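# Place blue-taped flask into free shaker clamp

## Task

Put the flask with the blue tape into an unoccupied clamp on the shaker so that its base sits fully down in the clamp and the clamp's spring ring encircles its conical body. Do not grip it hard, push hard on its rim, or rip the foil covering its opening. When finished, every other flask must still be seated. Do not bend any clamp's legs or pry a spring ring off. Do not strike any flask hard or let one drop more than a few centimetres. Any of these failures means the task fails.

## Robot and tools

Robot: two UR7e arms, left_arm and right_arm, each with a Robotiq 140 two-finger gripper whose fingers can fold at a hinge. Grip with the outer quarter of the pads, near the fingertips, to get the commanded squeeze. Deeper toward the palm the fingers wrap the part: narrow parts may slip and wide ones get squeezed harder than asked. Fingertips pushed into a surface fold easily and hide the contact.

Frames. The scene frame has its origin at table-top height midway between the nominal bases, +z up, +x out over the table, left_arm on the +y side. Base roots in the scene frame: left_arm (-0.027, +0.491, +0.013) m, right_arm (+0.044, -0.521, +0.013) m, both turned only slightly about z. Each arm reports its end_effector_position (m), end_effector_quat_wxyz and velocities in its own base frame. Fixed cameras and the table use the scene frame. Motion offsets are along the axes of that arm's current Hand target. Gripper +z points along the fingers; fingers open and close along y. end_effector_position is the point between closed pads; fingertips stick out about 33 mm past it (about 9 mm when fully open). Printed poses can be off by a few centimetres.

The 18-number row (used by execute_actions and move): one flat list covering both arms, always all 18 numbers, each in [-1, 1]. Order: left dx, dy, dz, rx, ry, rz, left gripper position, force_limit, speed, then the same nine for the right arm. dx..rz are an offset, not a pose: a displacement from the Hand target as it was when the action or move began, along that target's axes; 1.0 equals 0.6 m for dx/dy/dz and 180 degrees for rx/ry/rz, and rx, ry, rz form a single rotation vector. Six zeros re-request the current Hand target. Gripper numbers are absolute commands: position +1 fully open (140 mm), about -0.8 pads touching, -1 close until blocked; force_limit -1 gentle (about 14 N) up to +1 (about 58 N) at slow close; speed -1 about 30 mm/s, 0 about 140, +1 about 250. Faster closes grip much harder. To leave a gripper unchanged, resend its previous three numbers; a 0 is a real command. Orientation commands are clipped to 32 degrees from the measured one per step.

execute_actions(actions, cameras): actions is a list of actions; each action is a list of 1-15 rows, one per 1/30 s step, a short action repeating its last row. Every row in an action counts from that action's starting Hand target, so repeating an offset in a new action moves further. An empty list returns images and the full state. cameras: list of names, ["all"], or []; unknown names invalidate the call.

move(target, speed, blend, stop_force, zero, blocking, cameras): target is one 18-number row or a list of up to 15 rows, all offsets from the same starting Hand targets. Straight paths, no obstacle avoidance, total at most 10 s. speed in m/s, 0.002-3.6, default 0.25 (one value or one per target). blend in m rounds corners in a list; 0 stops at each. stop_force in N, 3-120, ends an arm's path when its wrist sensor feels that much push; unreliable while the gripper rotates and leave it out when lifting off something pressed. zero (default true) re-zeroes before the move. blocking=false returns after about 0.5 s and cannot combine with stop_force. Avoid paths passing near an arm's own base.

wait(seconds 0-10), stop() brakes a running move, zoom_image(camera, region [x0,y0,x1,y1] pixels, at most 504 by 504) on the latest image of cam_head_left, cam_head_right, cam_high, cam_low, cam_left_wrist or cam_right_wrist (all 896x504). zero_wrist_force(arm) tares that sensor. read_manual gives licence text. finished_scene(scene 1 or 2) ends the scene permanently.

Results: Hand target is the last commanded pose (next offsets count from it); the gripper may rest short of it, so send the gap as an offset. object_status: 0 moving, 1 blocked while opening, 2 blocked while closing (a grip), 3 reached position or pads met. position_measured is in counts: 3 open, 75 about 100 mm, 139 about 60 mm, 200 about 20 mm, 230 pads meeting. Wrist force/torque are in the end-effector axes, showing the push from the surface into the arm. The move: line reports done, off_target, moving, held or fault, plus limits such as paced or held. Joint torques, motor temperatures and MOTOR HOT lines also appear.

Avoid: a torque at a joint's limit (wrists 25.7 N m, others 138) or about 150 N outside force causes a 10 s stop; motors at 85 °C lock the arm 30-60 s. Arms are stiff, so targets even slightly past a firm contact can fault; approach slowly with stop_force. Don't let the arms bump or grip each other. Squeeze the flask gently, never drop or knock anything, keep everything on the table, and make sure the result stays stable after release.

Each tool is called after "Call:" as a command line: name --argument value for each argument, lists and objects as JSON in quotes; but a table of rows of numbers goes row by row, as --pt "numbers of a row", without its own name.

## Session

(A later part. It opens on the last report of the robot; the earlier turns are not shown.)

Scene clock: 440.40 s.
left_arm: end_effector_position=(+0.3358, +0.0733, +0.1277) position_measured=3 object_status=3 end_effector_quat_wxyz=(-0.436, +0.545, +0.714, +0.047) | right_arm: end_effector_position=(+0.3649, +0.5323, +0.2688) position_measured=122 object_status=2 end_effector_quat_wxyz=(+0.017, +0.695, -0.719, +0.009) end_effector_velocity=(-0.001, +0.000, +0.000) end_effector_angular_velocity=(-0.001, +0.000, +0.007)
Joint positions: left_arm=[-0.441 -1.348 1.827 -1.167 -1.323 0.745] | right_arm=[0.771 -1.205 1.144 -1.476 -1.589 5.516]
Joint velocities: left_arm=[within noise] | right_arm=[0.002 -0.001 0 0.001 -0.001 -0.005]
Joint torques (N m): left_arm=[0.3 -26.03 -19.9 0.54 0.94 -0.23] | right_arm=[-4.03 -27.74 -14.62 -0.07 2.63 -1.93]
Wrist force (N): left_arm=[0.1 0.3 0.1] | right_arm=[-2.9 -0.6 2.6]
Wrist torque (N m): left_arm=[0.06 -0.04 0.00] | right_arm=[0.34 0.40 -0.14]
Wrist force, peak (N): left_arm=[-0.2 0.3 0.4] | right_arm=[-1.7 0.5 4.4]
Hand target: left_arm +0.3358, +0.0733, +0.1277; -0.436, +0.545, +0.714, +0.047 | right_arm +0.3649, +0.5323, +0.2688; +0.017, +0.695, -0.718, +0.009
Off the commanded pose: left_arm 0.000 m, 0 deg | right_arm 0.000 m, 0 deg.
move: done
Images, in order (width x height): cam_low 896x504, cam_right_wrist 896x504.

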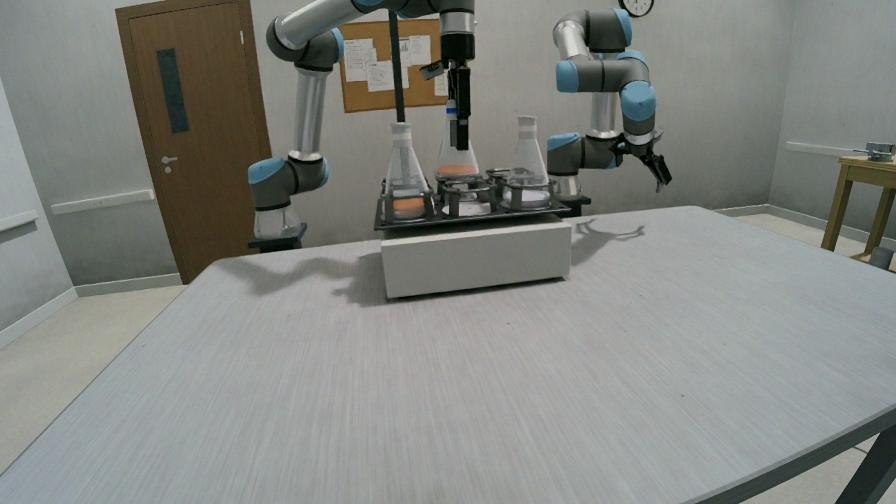

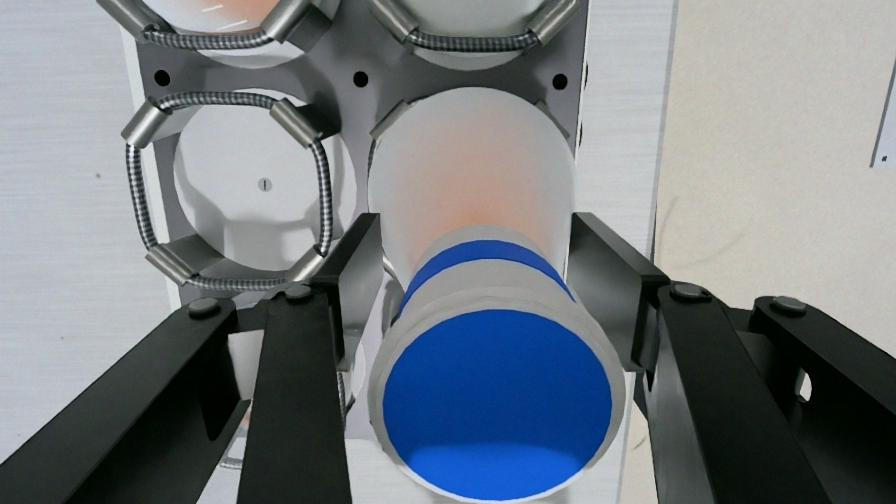

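Call:
move --pt "0 0 0 0 0 0 1 1 1 0 0 0.002 0 0 -0.03 -1 -0.6 -1" --pt "0 0 0 0 0 0 1 1 1 0 0 0.0035 0 0 0.01 -1 -0.6 -1" --pt "0 0 0 0 0 0 1 1 1 0 0 0.005 0 0 -0.03 -1 -0.6 -1" --speed 0.06 --cameras '["cam_right_wrist","cam_low"]'

Call:
zoom_image --camera "cam_low" --region '[400, 80, 560, 230]'

Call:
zoom_image --camera "cam_right_wrist" --region '[330, 0, 620, 240]'

Scene clock: 452.27 s.
left_arm: end_effector_position=(+0.3358, +0.0733, +0.1277) position_measured=3 object_status=3 end_effector_quat_wxyz=(-0.436, +0.545, +0.714, +0.047) | right_arm: end_effector_position=(+0.3649, +0.5322, +0.2658) position_measured=122 object_status=2 end_effector_quat_wxyz=(+0.017, +0.728, -0.685, +0.008) end_effector_velocity=(-0.001, +0.000, +0.000) end_effector_angular_velocity=(-0.002, +0.000, -0.004)
Joint positions: left_arm=[-0.441 -1.348 1.827 -1.167 -1.323 0.745] | right_arm=[0.771 -1.206 1.153 -1.484 -1.589 5.422]
Joint velocities: left_arm=[within noise] | right_arm=[0.001 0 0.001 0 -0.001 0.005]
Joint torques (N m): left_arm=[-0.58 -26.38 -19.05 0.51 0.93 -0.35] | right_arm=[3.59 -48.56 -14.62 -4.09 -1.15 1.97]
Wrist force (N): left_arm=[0.0 0.4 0.2] | right_arm=[-0.9 -0.7 -1.9]
Wrist torque (N m): left_arm=[0.08 -0.03 0.01] | right_arm=[0.38 0.31 -0.08]
Wrist force, peak (N): left_arm=[0.0 0.2 0.4] | right_arm=[-8.6 -1.0 -7.4]
Hand target: left_arm +0.3358, +0.0733, +0.1277; -0.436, +0.545, +0.714, +0.047 | right_arm +0.3649, +0.5322, +0.2658; +0.017, +0.728, -0.685, +0.008
Off the commanded pose: left_arm 0.000 m, 0 deg | right_arm 0.000 m, 0 deg.
move: done
Images, in order (width x height): cam_low 896x504, cam_right_wrist 896x504.

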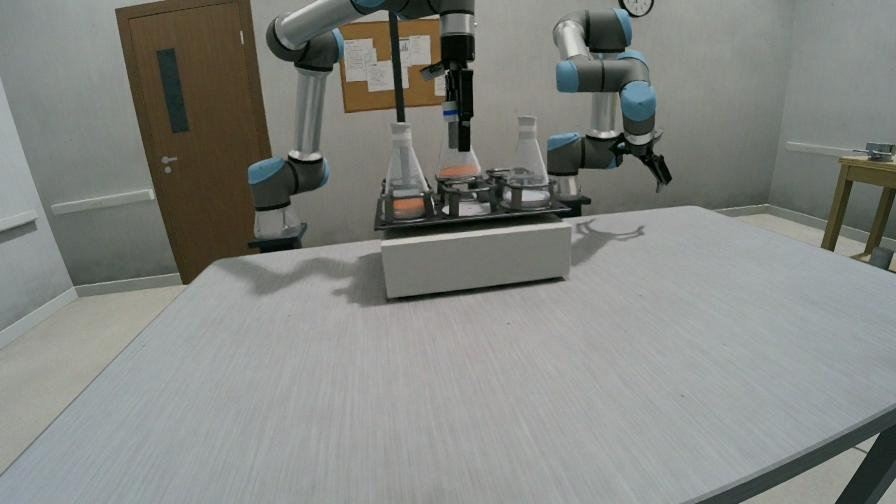

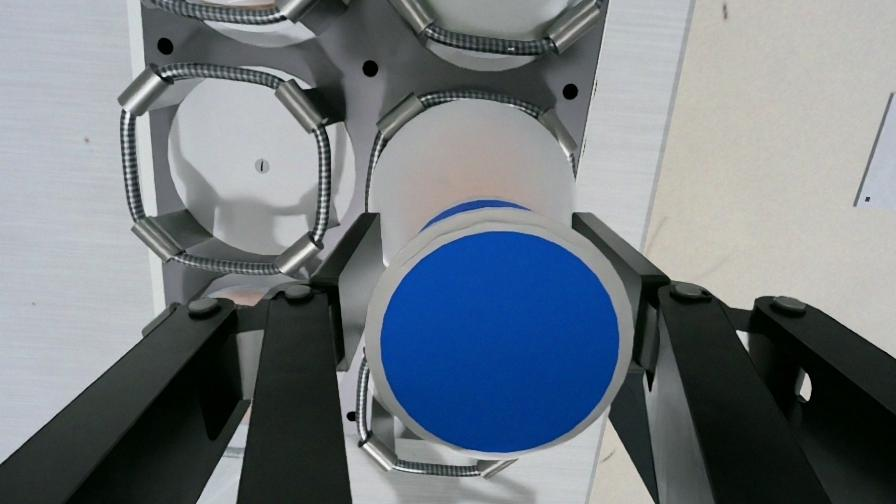

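Scaled by 3.150 from the camera's 896x504 image, which has a finer 1280x720 frame.

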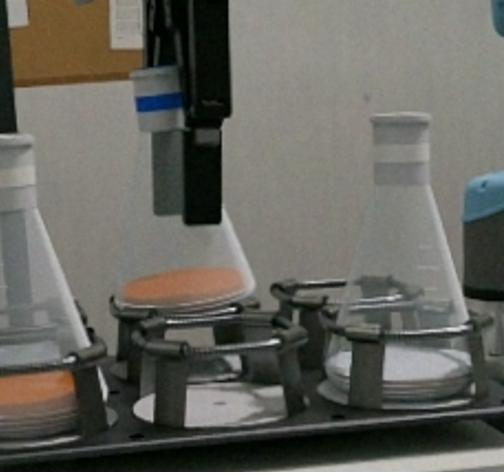

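Scaled by 1.738 from the camera's 896x504 image, which has a finer 1280x720 frame.

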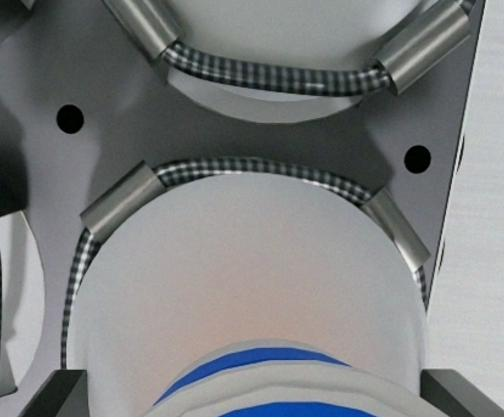

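Call:
move --pt "0 0 0 0 0 0 1 1 1 0 0 -0.018 0 0 0.02 -1 -0.6 -1" --pt "0 0 0 0 0 0 1 1 1 0 0 -0.018 0 0.035 0.02 -1 -0.6 -1" --speed 0.06 --cameras '["cam_right_wrist","cam_low"]'

Call:
zoom_image --camera "cam_low" --region '[400, 80, 560, 230]'

Scene clock: 476.67 s.
left_arm: end_effector_position=(+0.3358, +0.0733, +0.1277) position_measured=3 object_status=3 end_effector_quat_wxyz=(-0.436, +0.545, +0.714, +0.047) | right_arm: end_effector_position=(+0.3650, +0.5327, +0.2766) position_measured=122 object_status=2 end_effector_quat_wxyz=(+0.055, +0.705, -0.705, +0.049) end_effector_velocity=(+0.000, +0.000, +0.000) end_effector_angular_velocity=(+0.006, +0.001, +0.002)
Joint positions: left_arm=[-0.441 -1.348 1.827 -1.167 -1.323 0.745] | right_arm=[0.809 -1.123 0.996 -1.331 -1.666 5.527]
Joint velocities: left_arm=[within noise] | right_arm=[-0.002 -0.003 0.005 -0.006 0.004 -0.004]
Joint torques (N m): left_arm=[-0.85 -25.44 -18.56 0.66 0.99 -0.29] | right_arm=[-7.6 -56.13 -16.74 -4.57 2.79 -1.91]
Wrist force (N): left_arm=[0.3 0.1 0.0] | right_arm=[-1.3 0.3 3.6]
Wrist torque (N m): left_arm=[0.03 -0.05 0.00] | right_arm=[0.20 0.20 -0.20]
Wrist force, peak (N): left_arm=[0.0 0.5 0.3] | right_arm=[-2.5 0.5 4.0]
Hand target: left_arm +0.3358, +0.0733, +0.1277; -0.436, +0.545, +0.714, +0.047 | right_arm +0.3650, +0.5326, +0.2766; +0.055, +0.705, -0.705, +0.049
Off the commanded pose: left_arm 0.000 m, 0 deg | right_arm 0.000 m, 0 deg.
move: done
Images, in order (width x height): cam_low 896x504, cam_right_wrist 896x504.

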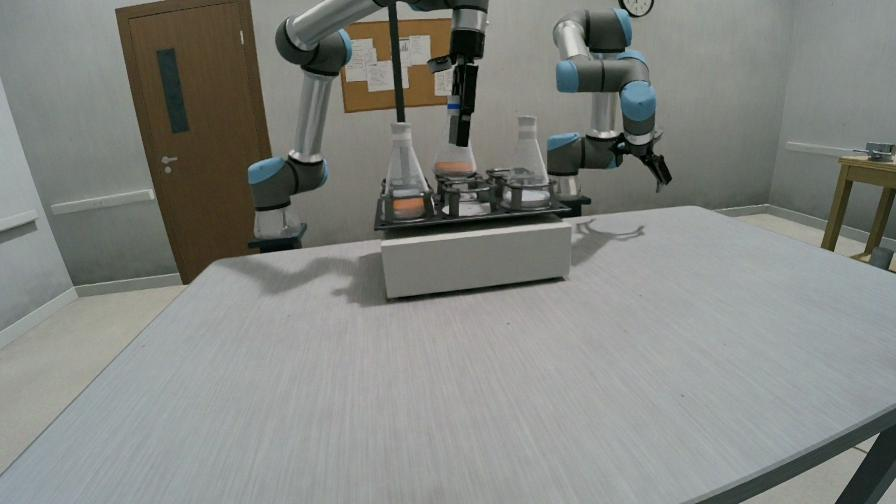

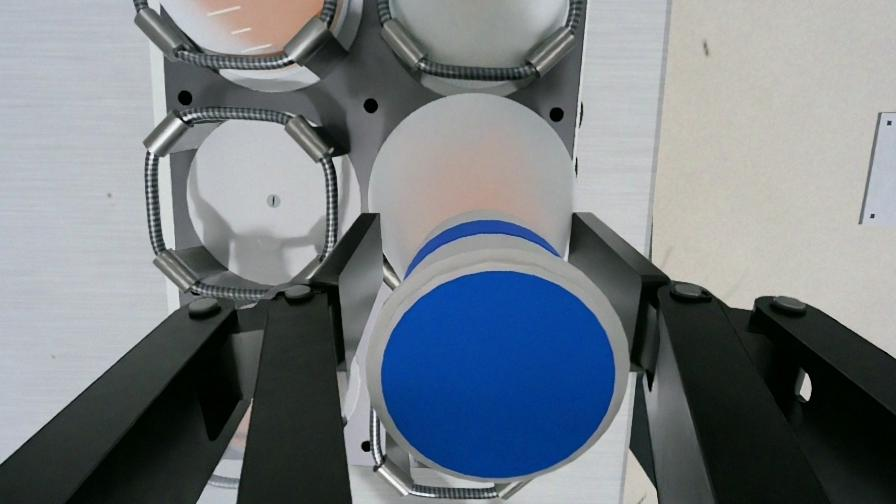

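Scaled by 3.150 from the camera's 896x504 image, which has a finer 1280x720 frame.

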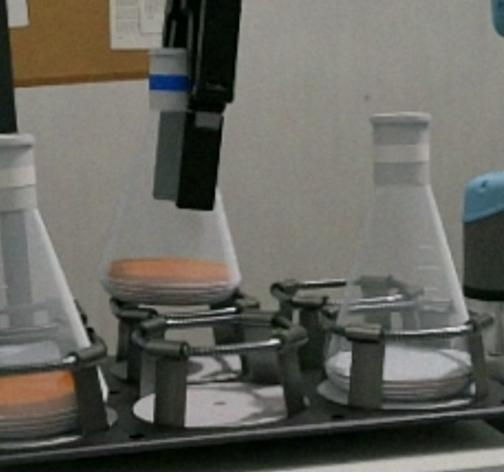

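Call:
move --pt "0 0 0 0 0 0 1 1 1 0 0 0 0 0 0 -0.98 -0.1 -1" --pt "0 0 0 0 0 0 1 1 1 0.0058 0 0.002 0 -0.019 0 -0.98 -0.1 -1" --speed 0.06 --cameras '["cam_right_wrist","cam_low"]'

Call:
zoom_image --camera "cam_low" --region '[400, 80, 560, 230]'

Call:
zoom_image --camera "cam_right_wrist" --region '[330, 0, 620, 240]'

Scene clock: 494.00 s.
left_arm: end_effector_position=(+0.3358, +0.0733, +0.1277) position_measured=3 object_status=3 end_effector_quat_wxyz=(-0.436, +0.545, +0.714, +0.047) | right_arm: end_effector_position=(+0.3650, +0.5290, +0.2760) position_measured=122 object_status=2 end_effector_quat_wxyz=(+0.034, +0.706, -0.707, +0.028)
Joint positions: left_arm=[-0.441 -1.348 1.827 -1.167 -1.323 0.745] | right_arm=[0.785 -1.177 1.081 -1.407 -1.626 5.5]
Joint torques (N m): left_arm=[0.28 -25.55 -19.25 0.46 0.88 -0.36] | right_arm=[6.12 -29.72 -40.24 -0.63 -2.8 2.21]
Wrist force (N): left_arm=[0.0 0.2 0.1] | right_arm=[-1.5 0.3 3.7]
Wrist torque (N m): left_arm=[0.05 0.01 0.01] | right_arm=[0.21 0.30 -0.07]
Wrist force, peak (N): left_arm=[0.2 0.1 0.5] | right_arm=[-1.7 0.5 4.2]
Hand target: left_arm +0.3358, +0.0733, +0.1277; -0.436, +0.545, +0.714, +0.047 | right_arm +0.3650, +0.5290, +0.2760; +0.034, +0.706, -0.707, +0.028
Off the commanded pose: left_arm 0.000 m, 0 deg | right_arm 0.000 m, 0 deg.
move: done
Images, in order (width x height): cam_low 896x504, cam_right_wrist 896x504.

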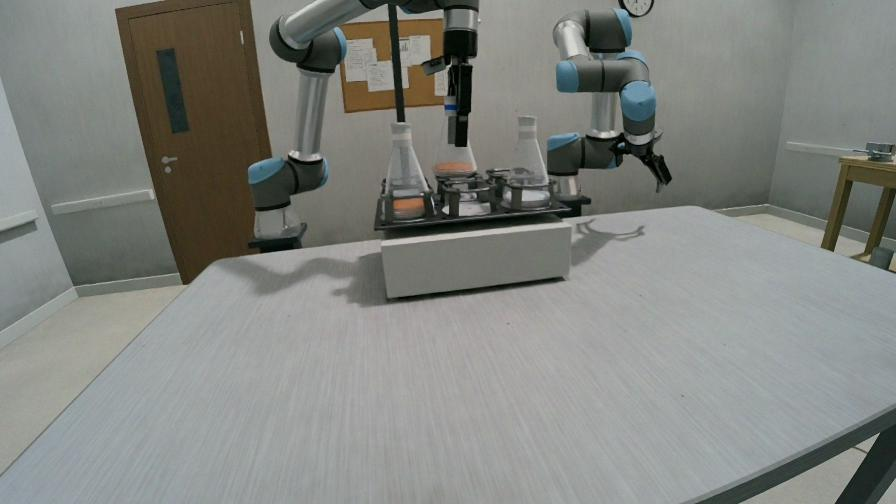

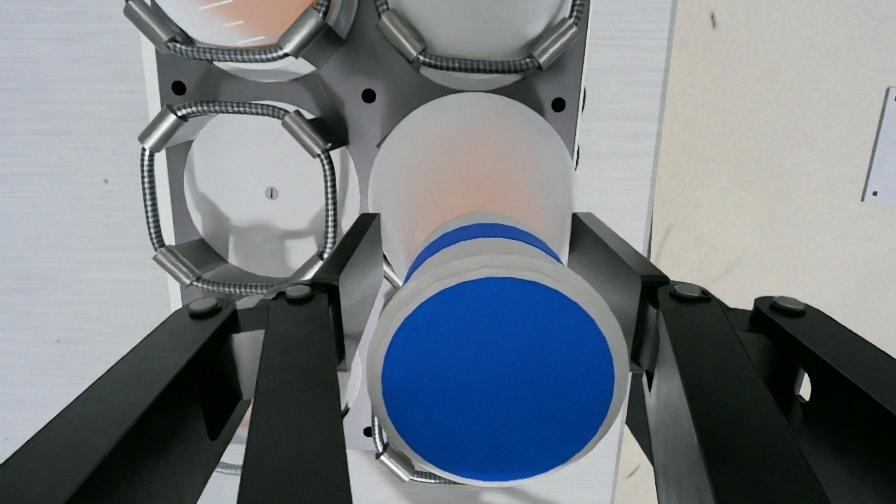

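Scaled by 3.150 from the camera's 896x504 image, which has a finer 1280x720 frame.

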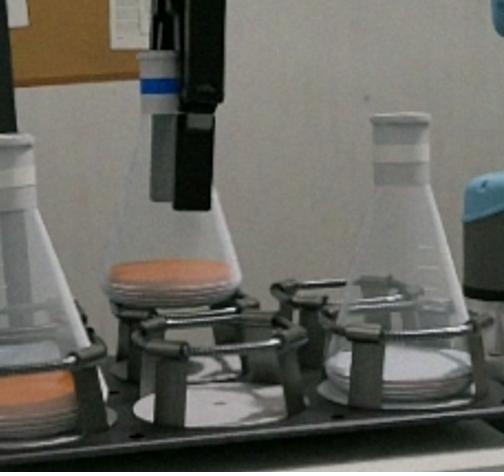

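Scaled by 1.738 from the camera's 896x504 image, which has a finer 1280x720 frame.

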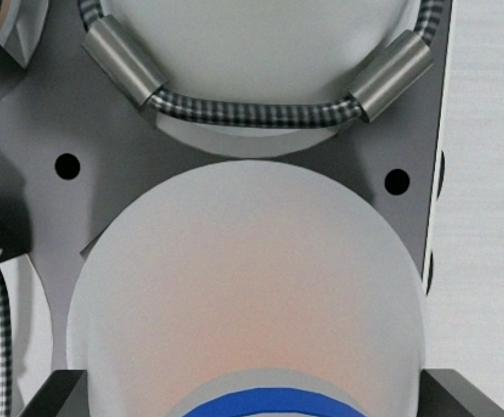

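Call:
move --pt "0 0 0 0 0 0 1 1 1 -0.01 0 0 0 -0.006 0 -0.98 -0.1 -1" --pt "0 0 0 0 0 0 1 1 1 -0.0107 0 0.010 0 -0.006 0 -0.98 -0.1 -1" --speed 0.05 --cameras '["cam_right_wrist","cam_low"]'

Call:
zoom_image --camera "cam_low" --region '[400, 80, 560, 230]'

Call:
zoom_image --camera "cam_right_wrist" --region '[330, 0, 620, 240]'

Scene clock: 519.73 s.
left_arm: end_effector_position=(+0.3358, +0.0733, +0.1277) position_measured=3 object_status=3 end_effector_quat_wxyz=(-0.436, +0.545, +0.714, +0.047) | right_arm: end_effector_position=(+0.3649, +0.5349, +0.2693) position_measured=122 object_status=2 end_effector_quat_wxyz=(+0.027, +0.706, -0.707, +0.021) end_effector_velocity=(+0.000, +0.000, +0.002) end_effector_angular_velocity=(-0.001, -0.001, +0.000)
Joint positions: left_arm=[-0.441 -1.348 1.827 -1.167 -1.323 0.745] | right_arm=[0.785 -1.179 1.103 -1.441 -1.613 5.5]
Joint velocities: left_arm=[within noise] | right_arm=[0 0 -0.006 0.005 -0.001 0]
Joint torques (N m): left_arm=[-1.03 -25.03 -19 0.54 1.08 -0.08] | right_arm=[-0.7 -49.62 -40.86 -0.61 -2.69 -1.97]
Wrist force (N): left_arm=[0.0 0.0 0.1] | right_arm=[-1.5 0.6 3.5]
Wrist torque (N m): left_arm=[0.00 0.00 0.00] | right_arm=[0.28 0.33 -0.06]
Wrist force, peak (N): left_arm=[0.2 0.3 0.3] | right_arm=[-1.7 0.5 4.7]
Hand target: left_arm +0.3358, +0.0733, +0.1277; -0.436, +0.545, +0.714, +0.047 | right_arm +0.3649, +0.5349, +0.2694; +0.027, +0.706, -0.707, +0.021
Off the commanded pose: left_arm 0.000 m, 0 deg | right_arm 0.000 m, 0 deg.
move: done
Images, in order (width x height): cam_low 896x504, cam_right_wrist 896x504.

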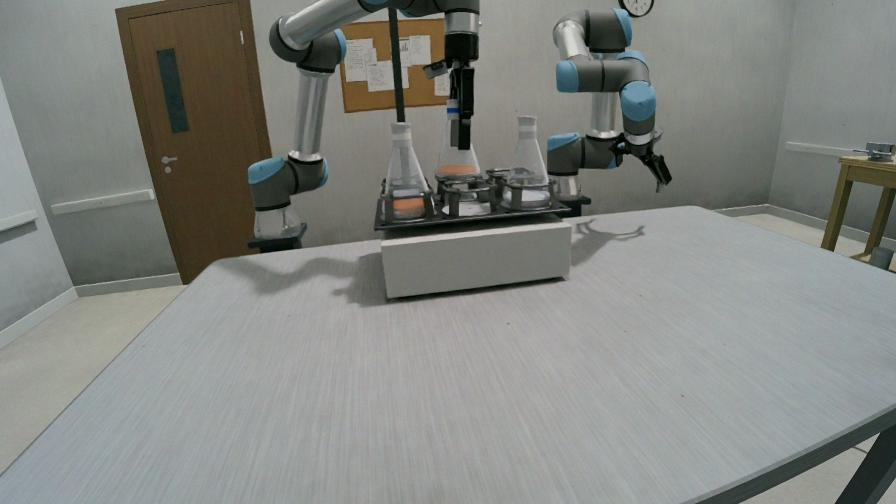

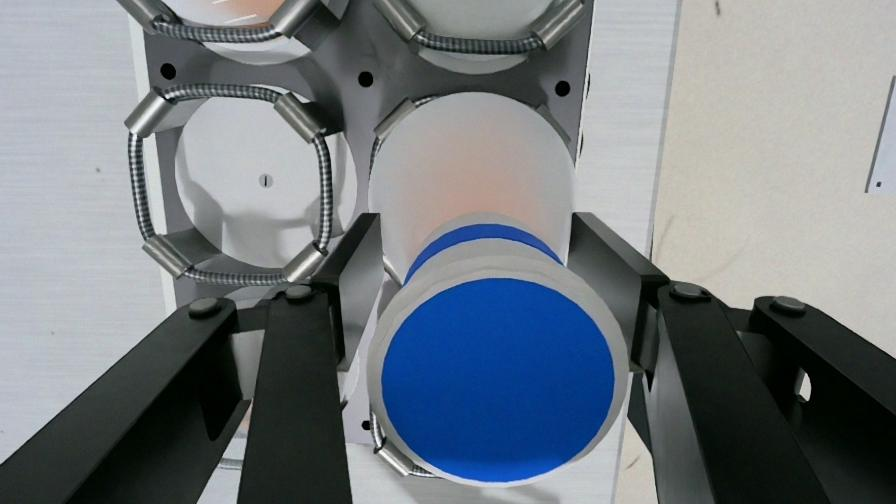

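Scaled by 3.150 from the camera's 896x504 image, which has a finer 1280x720 frame.

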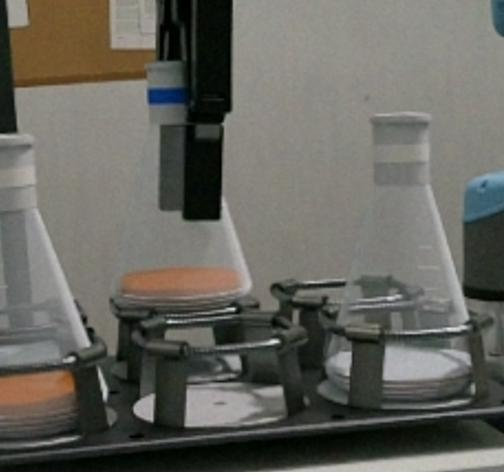

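Scaled by 1.738 from the camera's 896x504 image, which has a finer 1280x720 frame.

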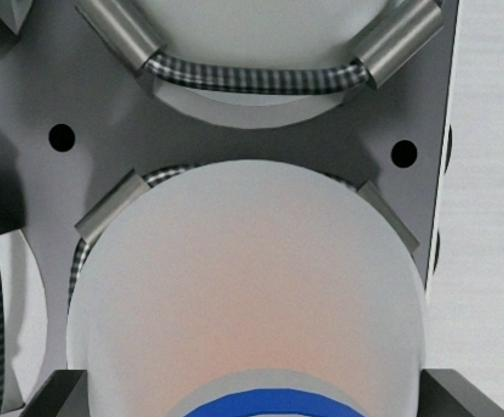

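Call:
move --pt "0 0 0 0 0 0 1 1 1 0 0 0.002 0 0 -0.02 -0.98 -0.1 -1" --pt "0 0 0 0 0 0 1 1 1 0 0 0.0035 0 0 0.02 -0.98 -0.1 -1" --pt "0 0 0 0 0 0 1 1 1 0 0 0.0055 0 0 -0.02 -0.98 -0.1 -1" --speed 0.06 --cameras '["cam_low","cam_right_wrist"]'

Call:
zoom_image --camera "cam_low" --region '[400, 80, 560, 230]'

Scene clock: 529.63 s.
left_arm: end_effector_position=(+0.3358, +0.0733, +0.1277) position_measured=3 object_status=3 end_effector_quat_wxyz=(-0.436, +0.545, +0.714, +0.047) | right_arm: end_effector_position=(+0.3649, +0.5347, +0.2661) position_measured=122 object_status=2 end_effector_quat_wxyz=(+0.028, +0.728, -0.684, +0.020) end_effector_velocity=(+0.000, +0.000, +0.000) end_effector_angular_velocity=(-0.001, +0.000, -0.005)
Joint positions: left_arm=[-0.441 -1.348 1.827 -1.167 -1.323 0.745] | right_arm=[0.785 -1.18 1.112 -1.449 -1.613 5.437]
Joint velocities: left_arm=[within noise] | right_arm=[0 0 0 0.001 -0.001 0.005]
Joint torques (N m): left_arm=[0.4 -25.02 -19.37 0.67 0.93 -0.37] | right_arm=[-6.95 -51.29 -15.24 -4.18 -0.8 1.82]
Wrist force (N): left_arm=[0.0 0.0 0.1] | right_arm=[-2.6 0.7 -1.3]
Wrist torque (N m): left_arm=[0.01 0.00 0.00] | right_arm=[0.14 0.36 -0.14]
Wrist force, peak (N): left_arm=[0.1 0.3 0.4] | right_arm=[-1.8 0.4 4.4]
Hand target: left_arm +0.3358, +0.0733, +0.1277; -0.436, +0.545, +0.714, +0.047 | right_arm +0.3649, +0.5347, +0.2661; +0.028, +0.728, -0.685, +0.020
Off the commanded pose: left_arm 0.000 m, 0 deg | right_arm 0.000 m, 0 deg.
move: done
Images, in order (width x height): cam_low 896x504, cam_right_wrist 896x504.

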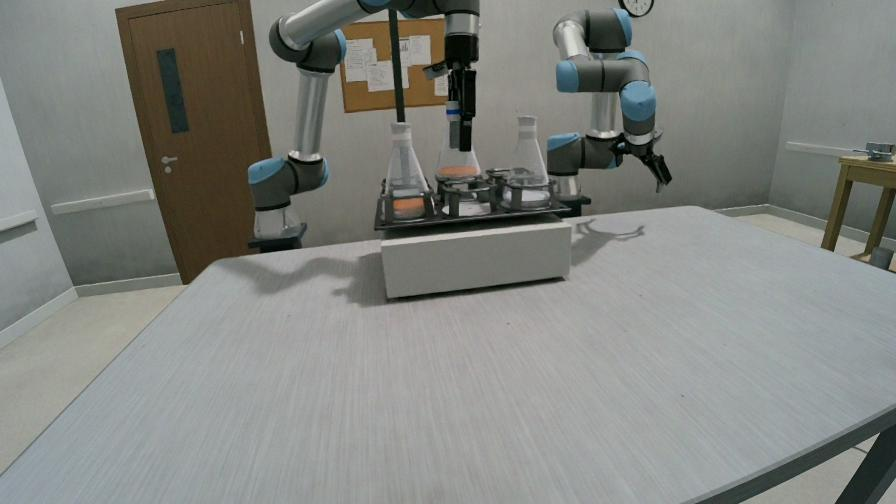

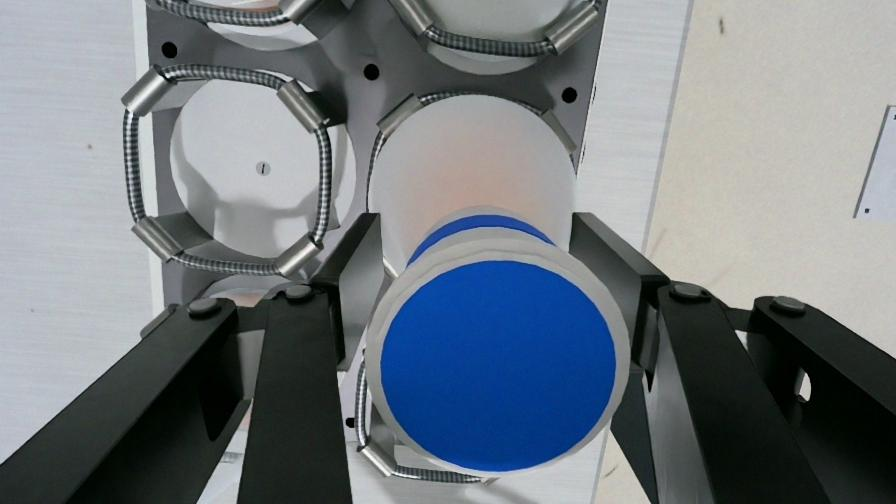

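Scaled by 3.150 from the camera's 896x504 image, which has a finer 1280x720 frame.

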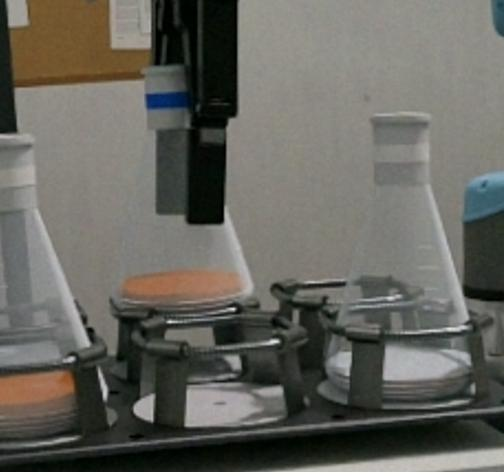

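Call:
move --pt "0 0 0 0 0 0 1 1 1 -0.0015 0 0.002 0 0 0.04 -0.98 -0.1 -1" --pt "0 0 0 0 0 0 1 1 1 -0.0015 0 0.004 0 0 0 -0.98 -0.1 -1" --pt "0 0 0 0 0 0 1 1 1 -0.0018 0 0.006 0 0 0.02 -0.98 -0.1 -1" --speed 0.06 --cameras '["cam_low","cam_right_wrist"]'

Call:
zoom_image --camera "cam_low" --region '[400, 80, 560, 230]'

Scene clock: 542.50 s.
left_arm: end_effector_position=(+0.3358, +0.0733, +0.1277) position_measured=3 object_status=3 end_effector_quat_wxyz=(-0.436, +0.545, +0.714, +0.047) | right_arm: end_effector_position=(+0.3648, +0.5355, +0.2625) position_measured=122 object_status=2 end_effector_quat_wxyz=(+0.027, +0.706, -0.707, +0.021) end_effector_velocity=(+0.000, -0.001, +0.001) end_effector_angular_velocity=(+0.000, -0.001, +0.005)
Joint positions: left_arm=[-0.441 -1.348 1.827 -1.167 -1.323 0.745] | right_arm=[0.786 -1.179 1.12 -1.458 -1.613 5.501]
Joint velocities: left_arm=[within noise] | right_arm=[0 -0.001 -0.001 0.001 -0.001 -0.005]
Joint torques (N m): left_arm=[-0.64 -24.8 -19.29 0.71 1.07 -0.4] | right_arm=[4.68 -24.69 -6.96 -1.43 0.77 -1.55]
Wrist force (N): left_arm=[0.1 0.0 0.1] | right_arm=[0.9 -0.4 -25.5]
Wrist torque (N m): left_arm=[0.00 -0.01 0.01] | right_arm=[0.54 0.47 -0.70]
Wrist force, peak (N): left_arm=[0.3 0.3 0.3] | right_arm=[0.3 -1.5 -28.5]
Hand target: left_arm +0.3358, +0.0733, +0.1277; -0.436, +0.545, +0.714, +0.047 | right_arm +0.3648, +0.5355, +0.2625; +0.027, +0.706, -0.707, +0.021
Off the commanded pose: left_arm 0.000 m, 0 deg | right_arm 0.000 m, 0 deg.
move: done
Images, in order (width x height): cam_low 896x504, cam_right_wrist 896x504.

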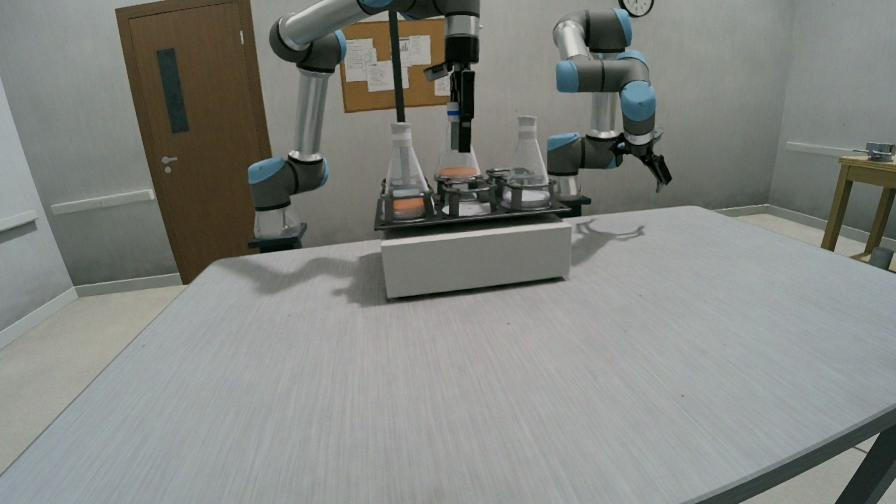

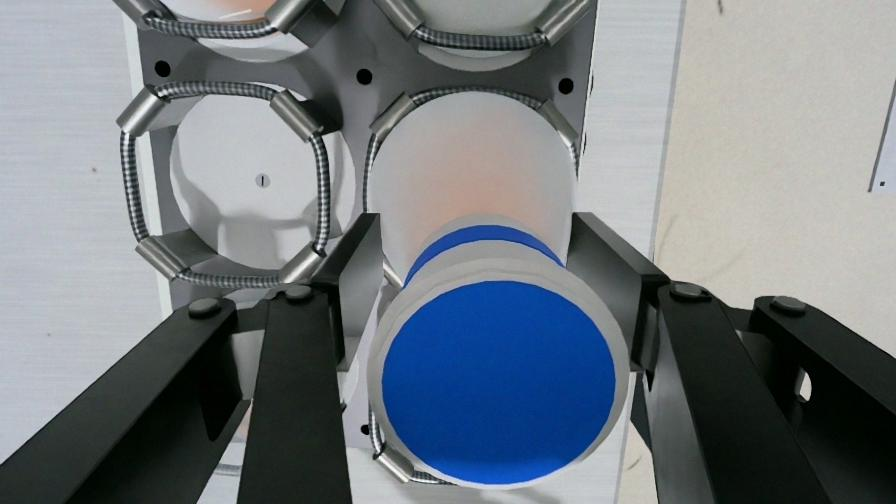

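Scaled by 3.150 from the camera's 896x504 image, which has a finer 1280x720 frame.

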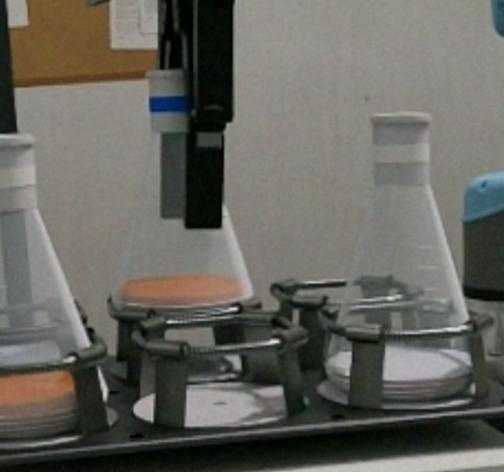

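Upright, balanced lateral force, 29 N axial. Continue.

Call:
move --pt "0 0 0 0 0 0 1 1 1 0 0 0.0015 0 0 -0.04 -0.98 -0.1 -1" --pt "0 0 0 0 0 0 1 1 1 0 0 0.0025 0 0 0 -0.98 -0.1 -1" --pt "0 0 0 0 0 0 1 1 1 0 0 0.0035 0 0 -0.04 -0.98 -0.1 -1" --speed 0.06 --cameras '["cam_low","cam_right_wrist"]'

Call:
zoom_image --camera "cam_low" --region '[400, 80, 560, 230]'

Scene clock: 553.67 s.
left_arm: end_effector_position=(+0.3358, +0.0733, +0.1277) position_measured=3 object_status=3 end_effector_quat_wxyz=(-0.436, +0.545, +0.714, +0.047) | right_arm: end_effector_position=(+0.3648, +0.5354, +0.2604) position_measured=122 object_status=2 end_effector_quat_wxyz=(+0.028, +0.749, -0.661, +0.019) end_effector_velocity=(+0.000, +0.000, +0.000) end_effector_angular_velocity=(+0.000, -0.001, -0.005)
Joint positions: left_arm=[-0.441 -1.348 1.827 -1.167 -1.323 0.745] | right_arm=[0.786 -1.179 1.126 -1.464 -1.613 5.375]
Joint velocities: left_arm=[within noise] | right_arm=[0 -0.001 0 0 0 0.005]
Joint torques (N m): left_arm=[-0.53 -26.1 -18.11 0.48 1.16 -0.49] | right_arm=[-3.9 -37.31 -4.32 -1.56 -4.31 0.77]
Wrist force (N): left_arm=[0.2 0.0 0.0] | right_arm=[-10.4 4.0 -23.2]
Wrist torque (N m): left_arm=[0.00 -0.03 0.01] | right_arm=[-0.02 0.61 1.20]
Wrist force, peak (N): left_arm=[0.1 0.5 0.1] | right_arm=[-6.2 1.7 -29.8]
Hand target: left_arm +0.3358, +0.0733, +0.1277; -0.436, +0.545, +0.714, +0.047 | right_arm +0.3648, +0.5354, +0.2604; +0.028, +0.749, -0.661, +0.019
Off the commanded pose: left_arm 0.000 m, 0 deg | right_arm 0.000 m, 0 deg.
move: done
Images, in order (width x height): cam_low 896x504, cam_right_wrist 896x504.

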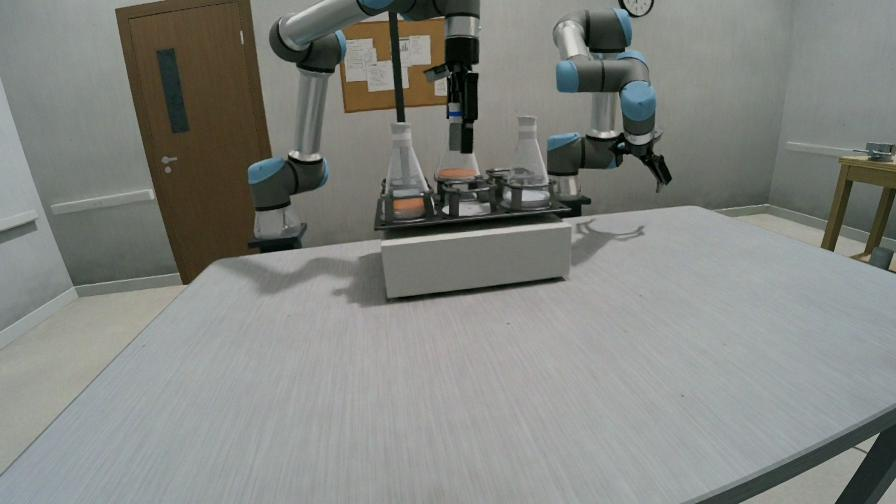

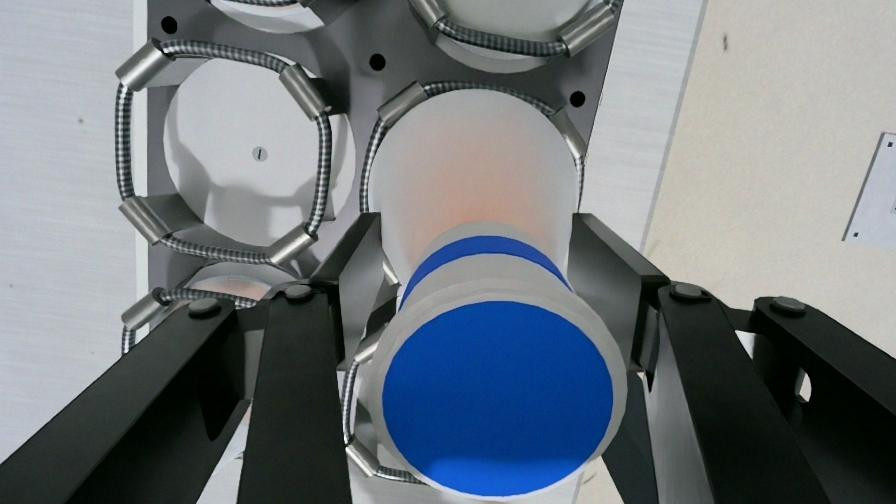

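Scaled by 3.150 from the camera's 896x504 image, which has a finer 1280x720 frame.

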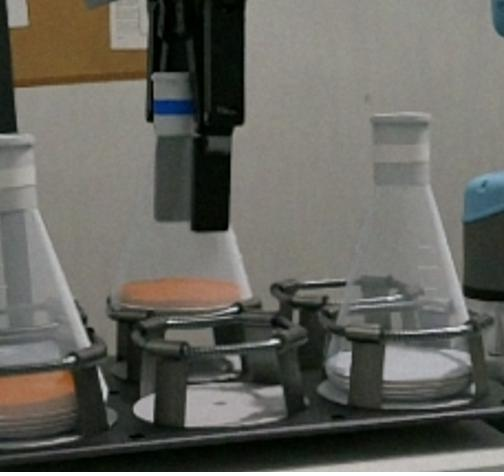

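Call:
move --pt "0 0 0 0 0 0 1 1 1 -0.0017 0.0005 0 0 0 0.02 -0.98 -0.1 -1" --pt "0 0 0 0 0 0 1 1 1 -0.0017 0.0005 0.0012 0 0 0.04 -0.98 -0.1 -1" --pt "0 0 0 0 0 0 1 1 1 -0.0017 0.0005 0.0025 0 0 0 -0.98 -0.1 -1" --pt "0 0 0 0 0 0 1 1 1 -0.0017 0.0005 0.0037 0 0 0.03 -0.98 -0.1 -1" --speed 0.06 --cameras '["cam_low","cam_right_wrist"]'

Call:
zoom_image --camera "cam_low" --region '[400, 80, 560, 230]'

Scene clock: 566.00 s.
left_arm: end_effector_position=(+0.3358, +0.0733, +0.1277) position_measured=3 object_status=3 end_effector_quat_wxyz=(-0.436, +0.545, +0.714, +0.047) | right_arm: end_effector_position=(+0.3644, +0.5361, +0.2581) position_measured=122 object_status=2 end_effector_quat_wxyz=(+0.027, +0.717, -0.696, +0.021) end_effector_velocity=(-0.001, +0.000, +0.000) end_effector_angular_velocity=(+0.000, +0.001, +0.006)
Joint positions: left_arm=[-0.441 -1.348 1.827 -1.167 -1.323 0.745] | right_arm=[0.787 -1.179 1.131 -1.469 -1.613 5.471]
Joint velocities: left_arm=[within noise] | right_arm=[0.001 0 0 0.001 0 -0.005]
Joint torques (N m): left_arm=[0.05 -24.9 -18.98 0.54 1.03 -0.54] | right_arm=[-3.52 -43.02 -4.73 1.13 1.91 -0.4]
Wrist force (N): left_arm=[0.1 0.2 0.1] | right_arm=[-8.3 -7.7 -16.0]
Wrist torque (N m): left_arm=[0.04 -0.03 0.00] | right_arm=[0.69 0.55 -1.44]
Wrist force, peak (N): left_arm=[-0.2 0.3 0.5] | right_arm=[-12.8 5.0 -33.9]
Hand target: left_arm +0.3358, +0.0733, +0.1277; -0.436, +0.545, +0.714, +0.047 | right_arm +0.3643, +0.5362, +0.2581; +0.027, +0.717, -0.696, +0.021
Off the commanded pose: left_arm 0.000 m, 0 deg | right_arm 0.000 m, 0 deg.
move: done
Images, in order (width x height): cam_low 896x504, cam_right_wrist 896x504.

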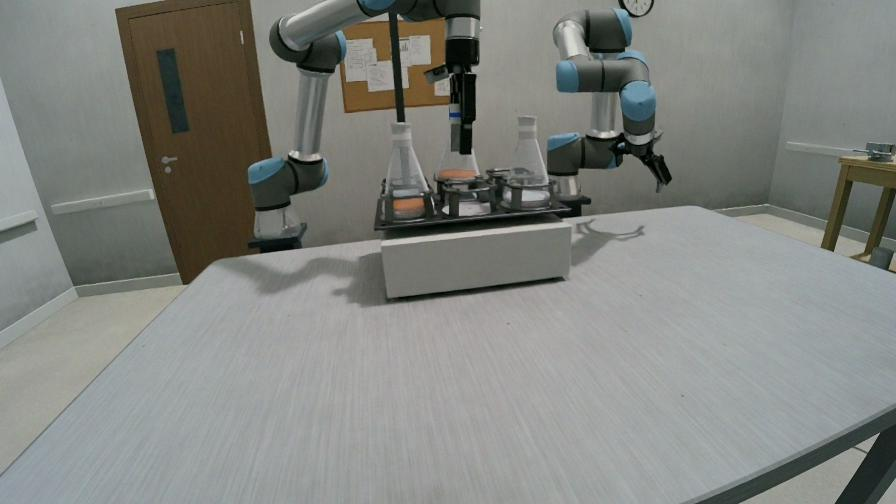

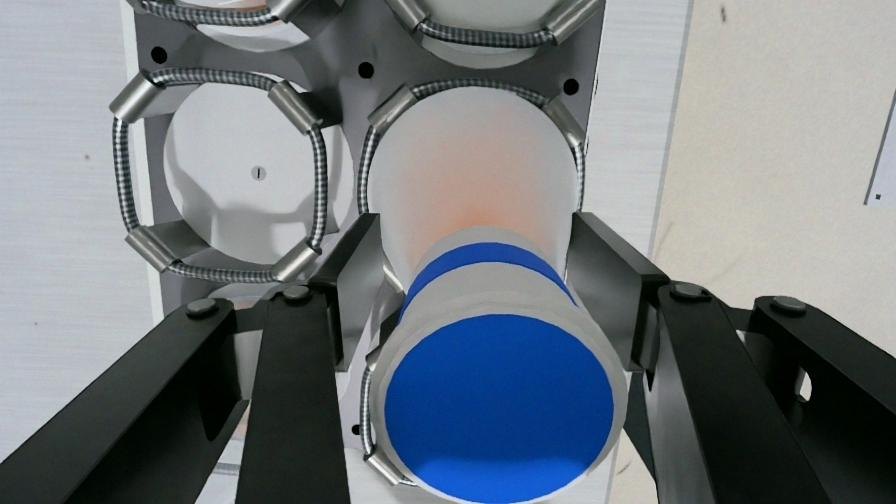

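Scaled by 3.150 from the camera's 896x504 image, which has a finer 1280x720 frame.

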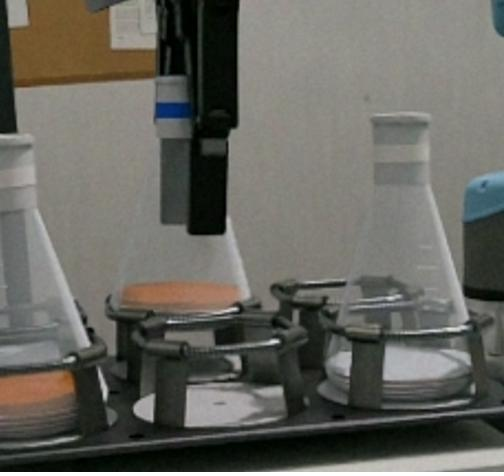

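Call:
move --pt "0 0 0 0 0 0 1 1 1 -0.0008 0 0.001 0 0 -0.03 -0.98 -0.1 -1" --pt "0 0 0 0 0 0 1 1 1 -0.0012 0 0.003 0 0 0.01 -0.98 -0.1 -1" --pt "0 0 0 0 0 0 1 1 1 -0.0012 0 0.005 0 0 -0.03 -0.98 -0.1 -1" --pt "0 0 0 0 0 0 1 1 1 -0.0014 0 0.007 0 0 0 -0.98 -0.1 -1" --speed 0.06 --cameras '["cam_low","cam_right_wrist"]'

Call:
zoom_image --camera "cam_low" --region '[400, 80, 560, 230]'

Scene clock: 579.00 s.
left_arm: end_effector_position=(+0.3358, +0.0733, +0.1277) position_measured=3 object_status=3 end_effector_quat_wxyz=(-0.436, +0.545, +0.714, +0.047) | right_arm: end_effector_position=(+0.3643, +0.5367, +0.2539) position_measured=122 object_status=2 end_effector_quat_wxyz=(+0.027, +0.717, -0.696, +0.021)
Joint positions: left_arm=[-0.441 -1.348 1.827 -1.167 -1.323 0.745] | right_arm=[0.788 -1.178 1.141 -1.48 -1.613 5.471]
Joint torques (N m): left_arm=[0.1 -24.59 -18.12 0.7 1.15 -0.24] | right_arm=[5.78 -48.18 -5.59 2.76 3.2 -0.5]
Wrist force (N): left_arm=[0.1 0.1 0.2] | right_arm=[-9.3 -12.5 -10.4]
Wrist torque (N m): left_arm=[0.01 -0.04 0.00] | right_arm=[0.74 0.48 -1.46]
Wrist force, peak (N): left_arm=[0.0 0.3 0.5] | right_arm=[-9.2 -1.4 -36.8]
Hand target: left_arm +0.3358, +0.0733, +0.1277; -0.436, +0.545, +0.714, +0.047 | right_arm +0.3643, +0.5367, +0.2539; +0.027, +0.717, -0.696, +0.021
Off the commanded pose: left_arm 0.000 m, 0 deg | right_arm 0.000 m, 0 deg.
move: done
Images, in order (width x height): cam_low 896x504, cam_right_wrist 896x504.

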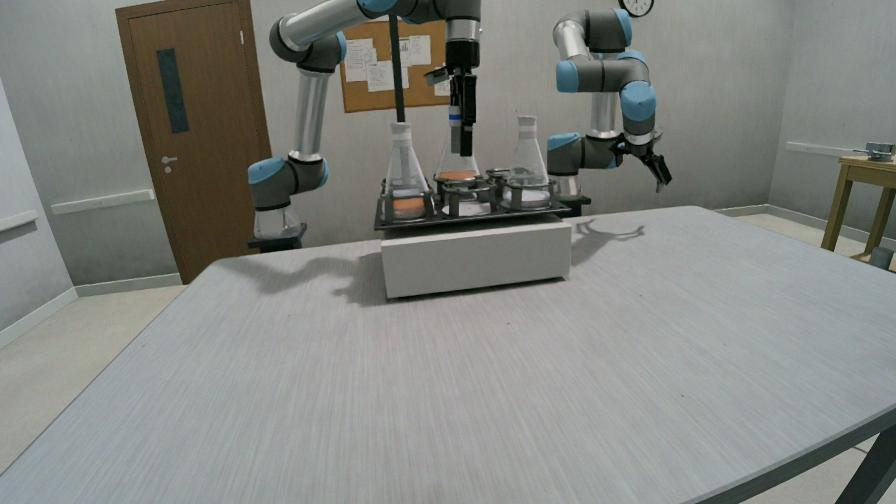

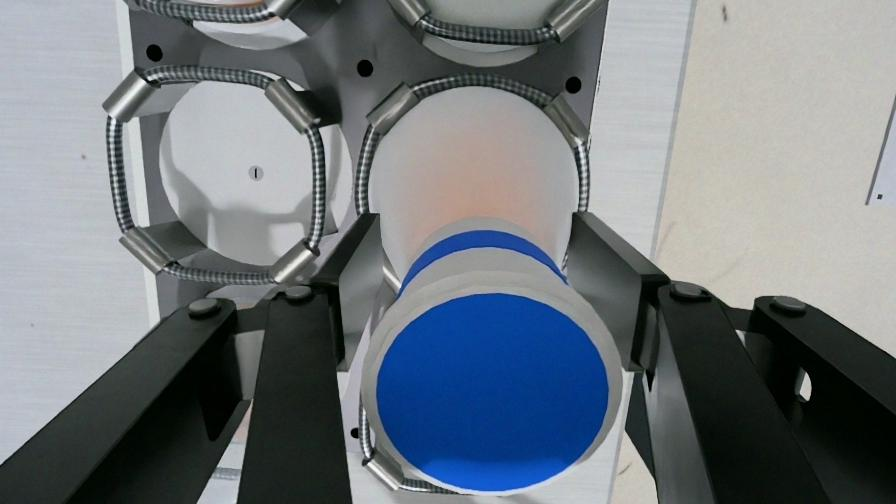

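Scaled by 3.150 from the camera's 896x504 image, which has a finer 1280x720 frame.

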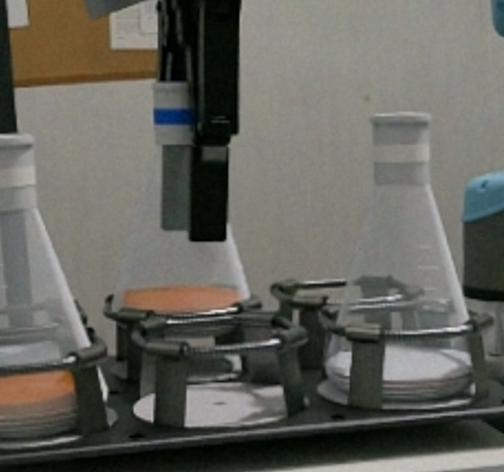

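Call:
move --pt "0 0 0 0 0 0 1 1 1 -0.001 -0.0015 0 0 0 -0.02 -0.98 -0.1 -1" --pt "0 0 0 0 0 0 1 1 1 -0.0015 -0.0015 0.003 0 0 0.01 -0.98 -0.1 -1" --pt "0 0 0 0 0 0 1 1 1 -0.0015 -0.0015 0.007 0 0 -0.03 -0.98 -0.1 -1" --pt "0 0 0 0 0 0 1 1 1 -0.0015 -0.0015 0.01 0 0 0 -0.98 -0.1 -1" --speed 0.06

Scene clock: 591.90 s.
left_arm: end_effector_position=(+0.3358, +0.0733, +0.1277) position_measured=3 object_status=3 end_effector_quat_wxyz=(-0.436, +0.545, +0.714, +0.047) | right_arm: end_effector_position=(+0.3651, +0.5372, +0.2478) position_measured=122 object_status=2 end_effector_quat_wxyz=(+0.027, +0.717, -0.696, +0.021) end_effector_velocity=(+0.001, +0.000, +0.001) end_effector_angular_velocity=(+0.000, -0.002, +0.005)
Joint positions: left_arm=[-0.441 -1.348 1.827 -1.167 -1.323 0.745] | right_arm=[0.788 -1.176 1.154 -1.494 -1.613 5.471]
Joint velocities: left_arm=[within noise] | right_arm=[0 0 -0.002 0 -0.002 -0.005]
Joint torques (N m): left_arm=[0.81 -24.68 -19.1 0.71 1.19 -0.15] | right_arm=[-2.73 -54.46 -17.76 -2.15 3.8 -0.83]
Wrist force (N): left_arm=[0.0 0.1 0.0] | right_arm=[-1.5 -5.6 5.2]
Wrist torque (N m): left_arm=[0.00 -0.03 0.00] | right_arm=[0.77 0.30 -0.82]
Wrist force, peak (N): left_arm=[0.2 0.4 0.3] | right_arm=[-12.6 -8.4 -13.8]
Hand target: left_arm +0.3358, +0.0733, +0.1277; -0.436, +0.545, +0.714, +0.047 | right_arm +0.3651, +0.5372, +0.2478; +0.027, +0.717, -0.696, +0.021
Off the commanded pose: left_arm 0.000 m, 0 deg | right_arm 0.000 m, 0 deg.
move: done


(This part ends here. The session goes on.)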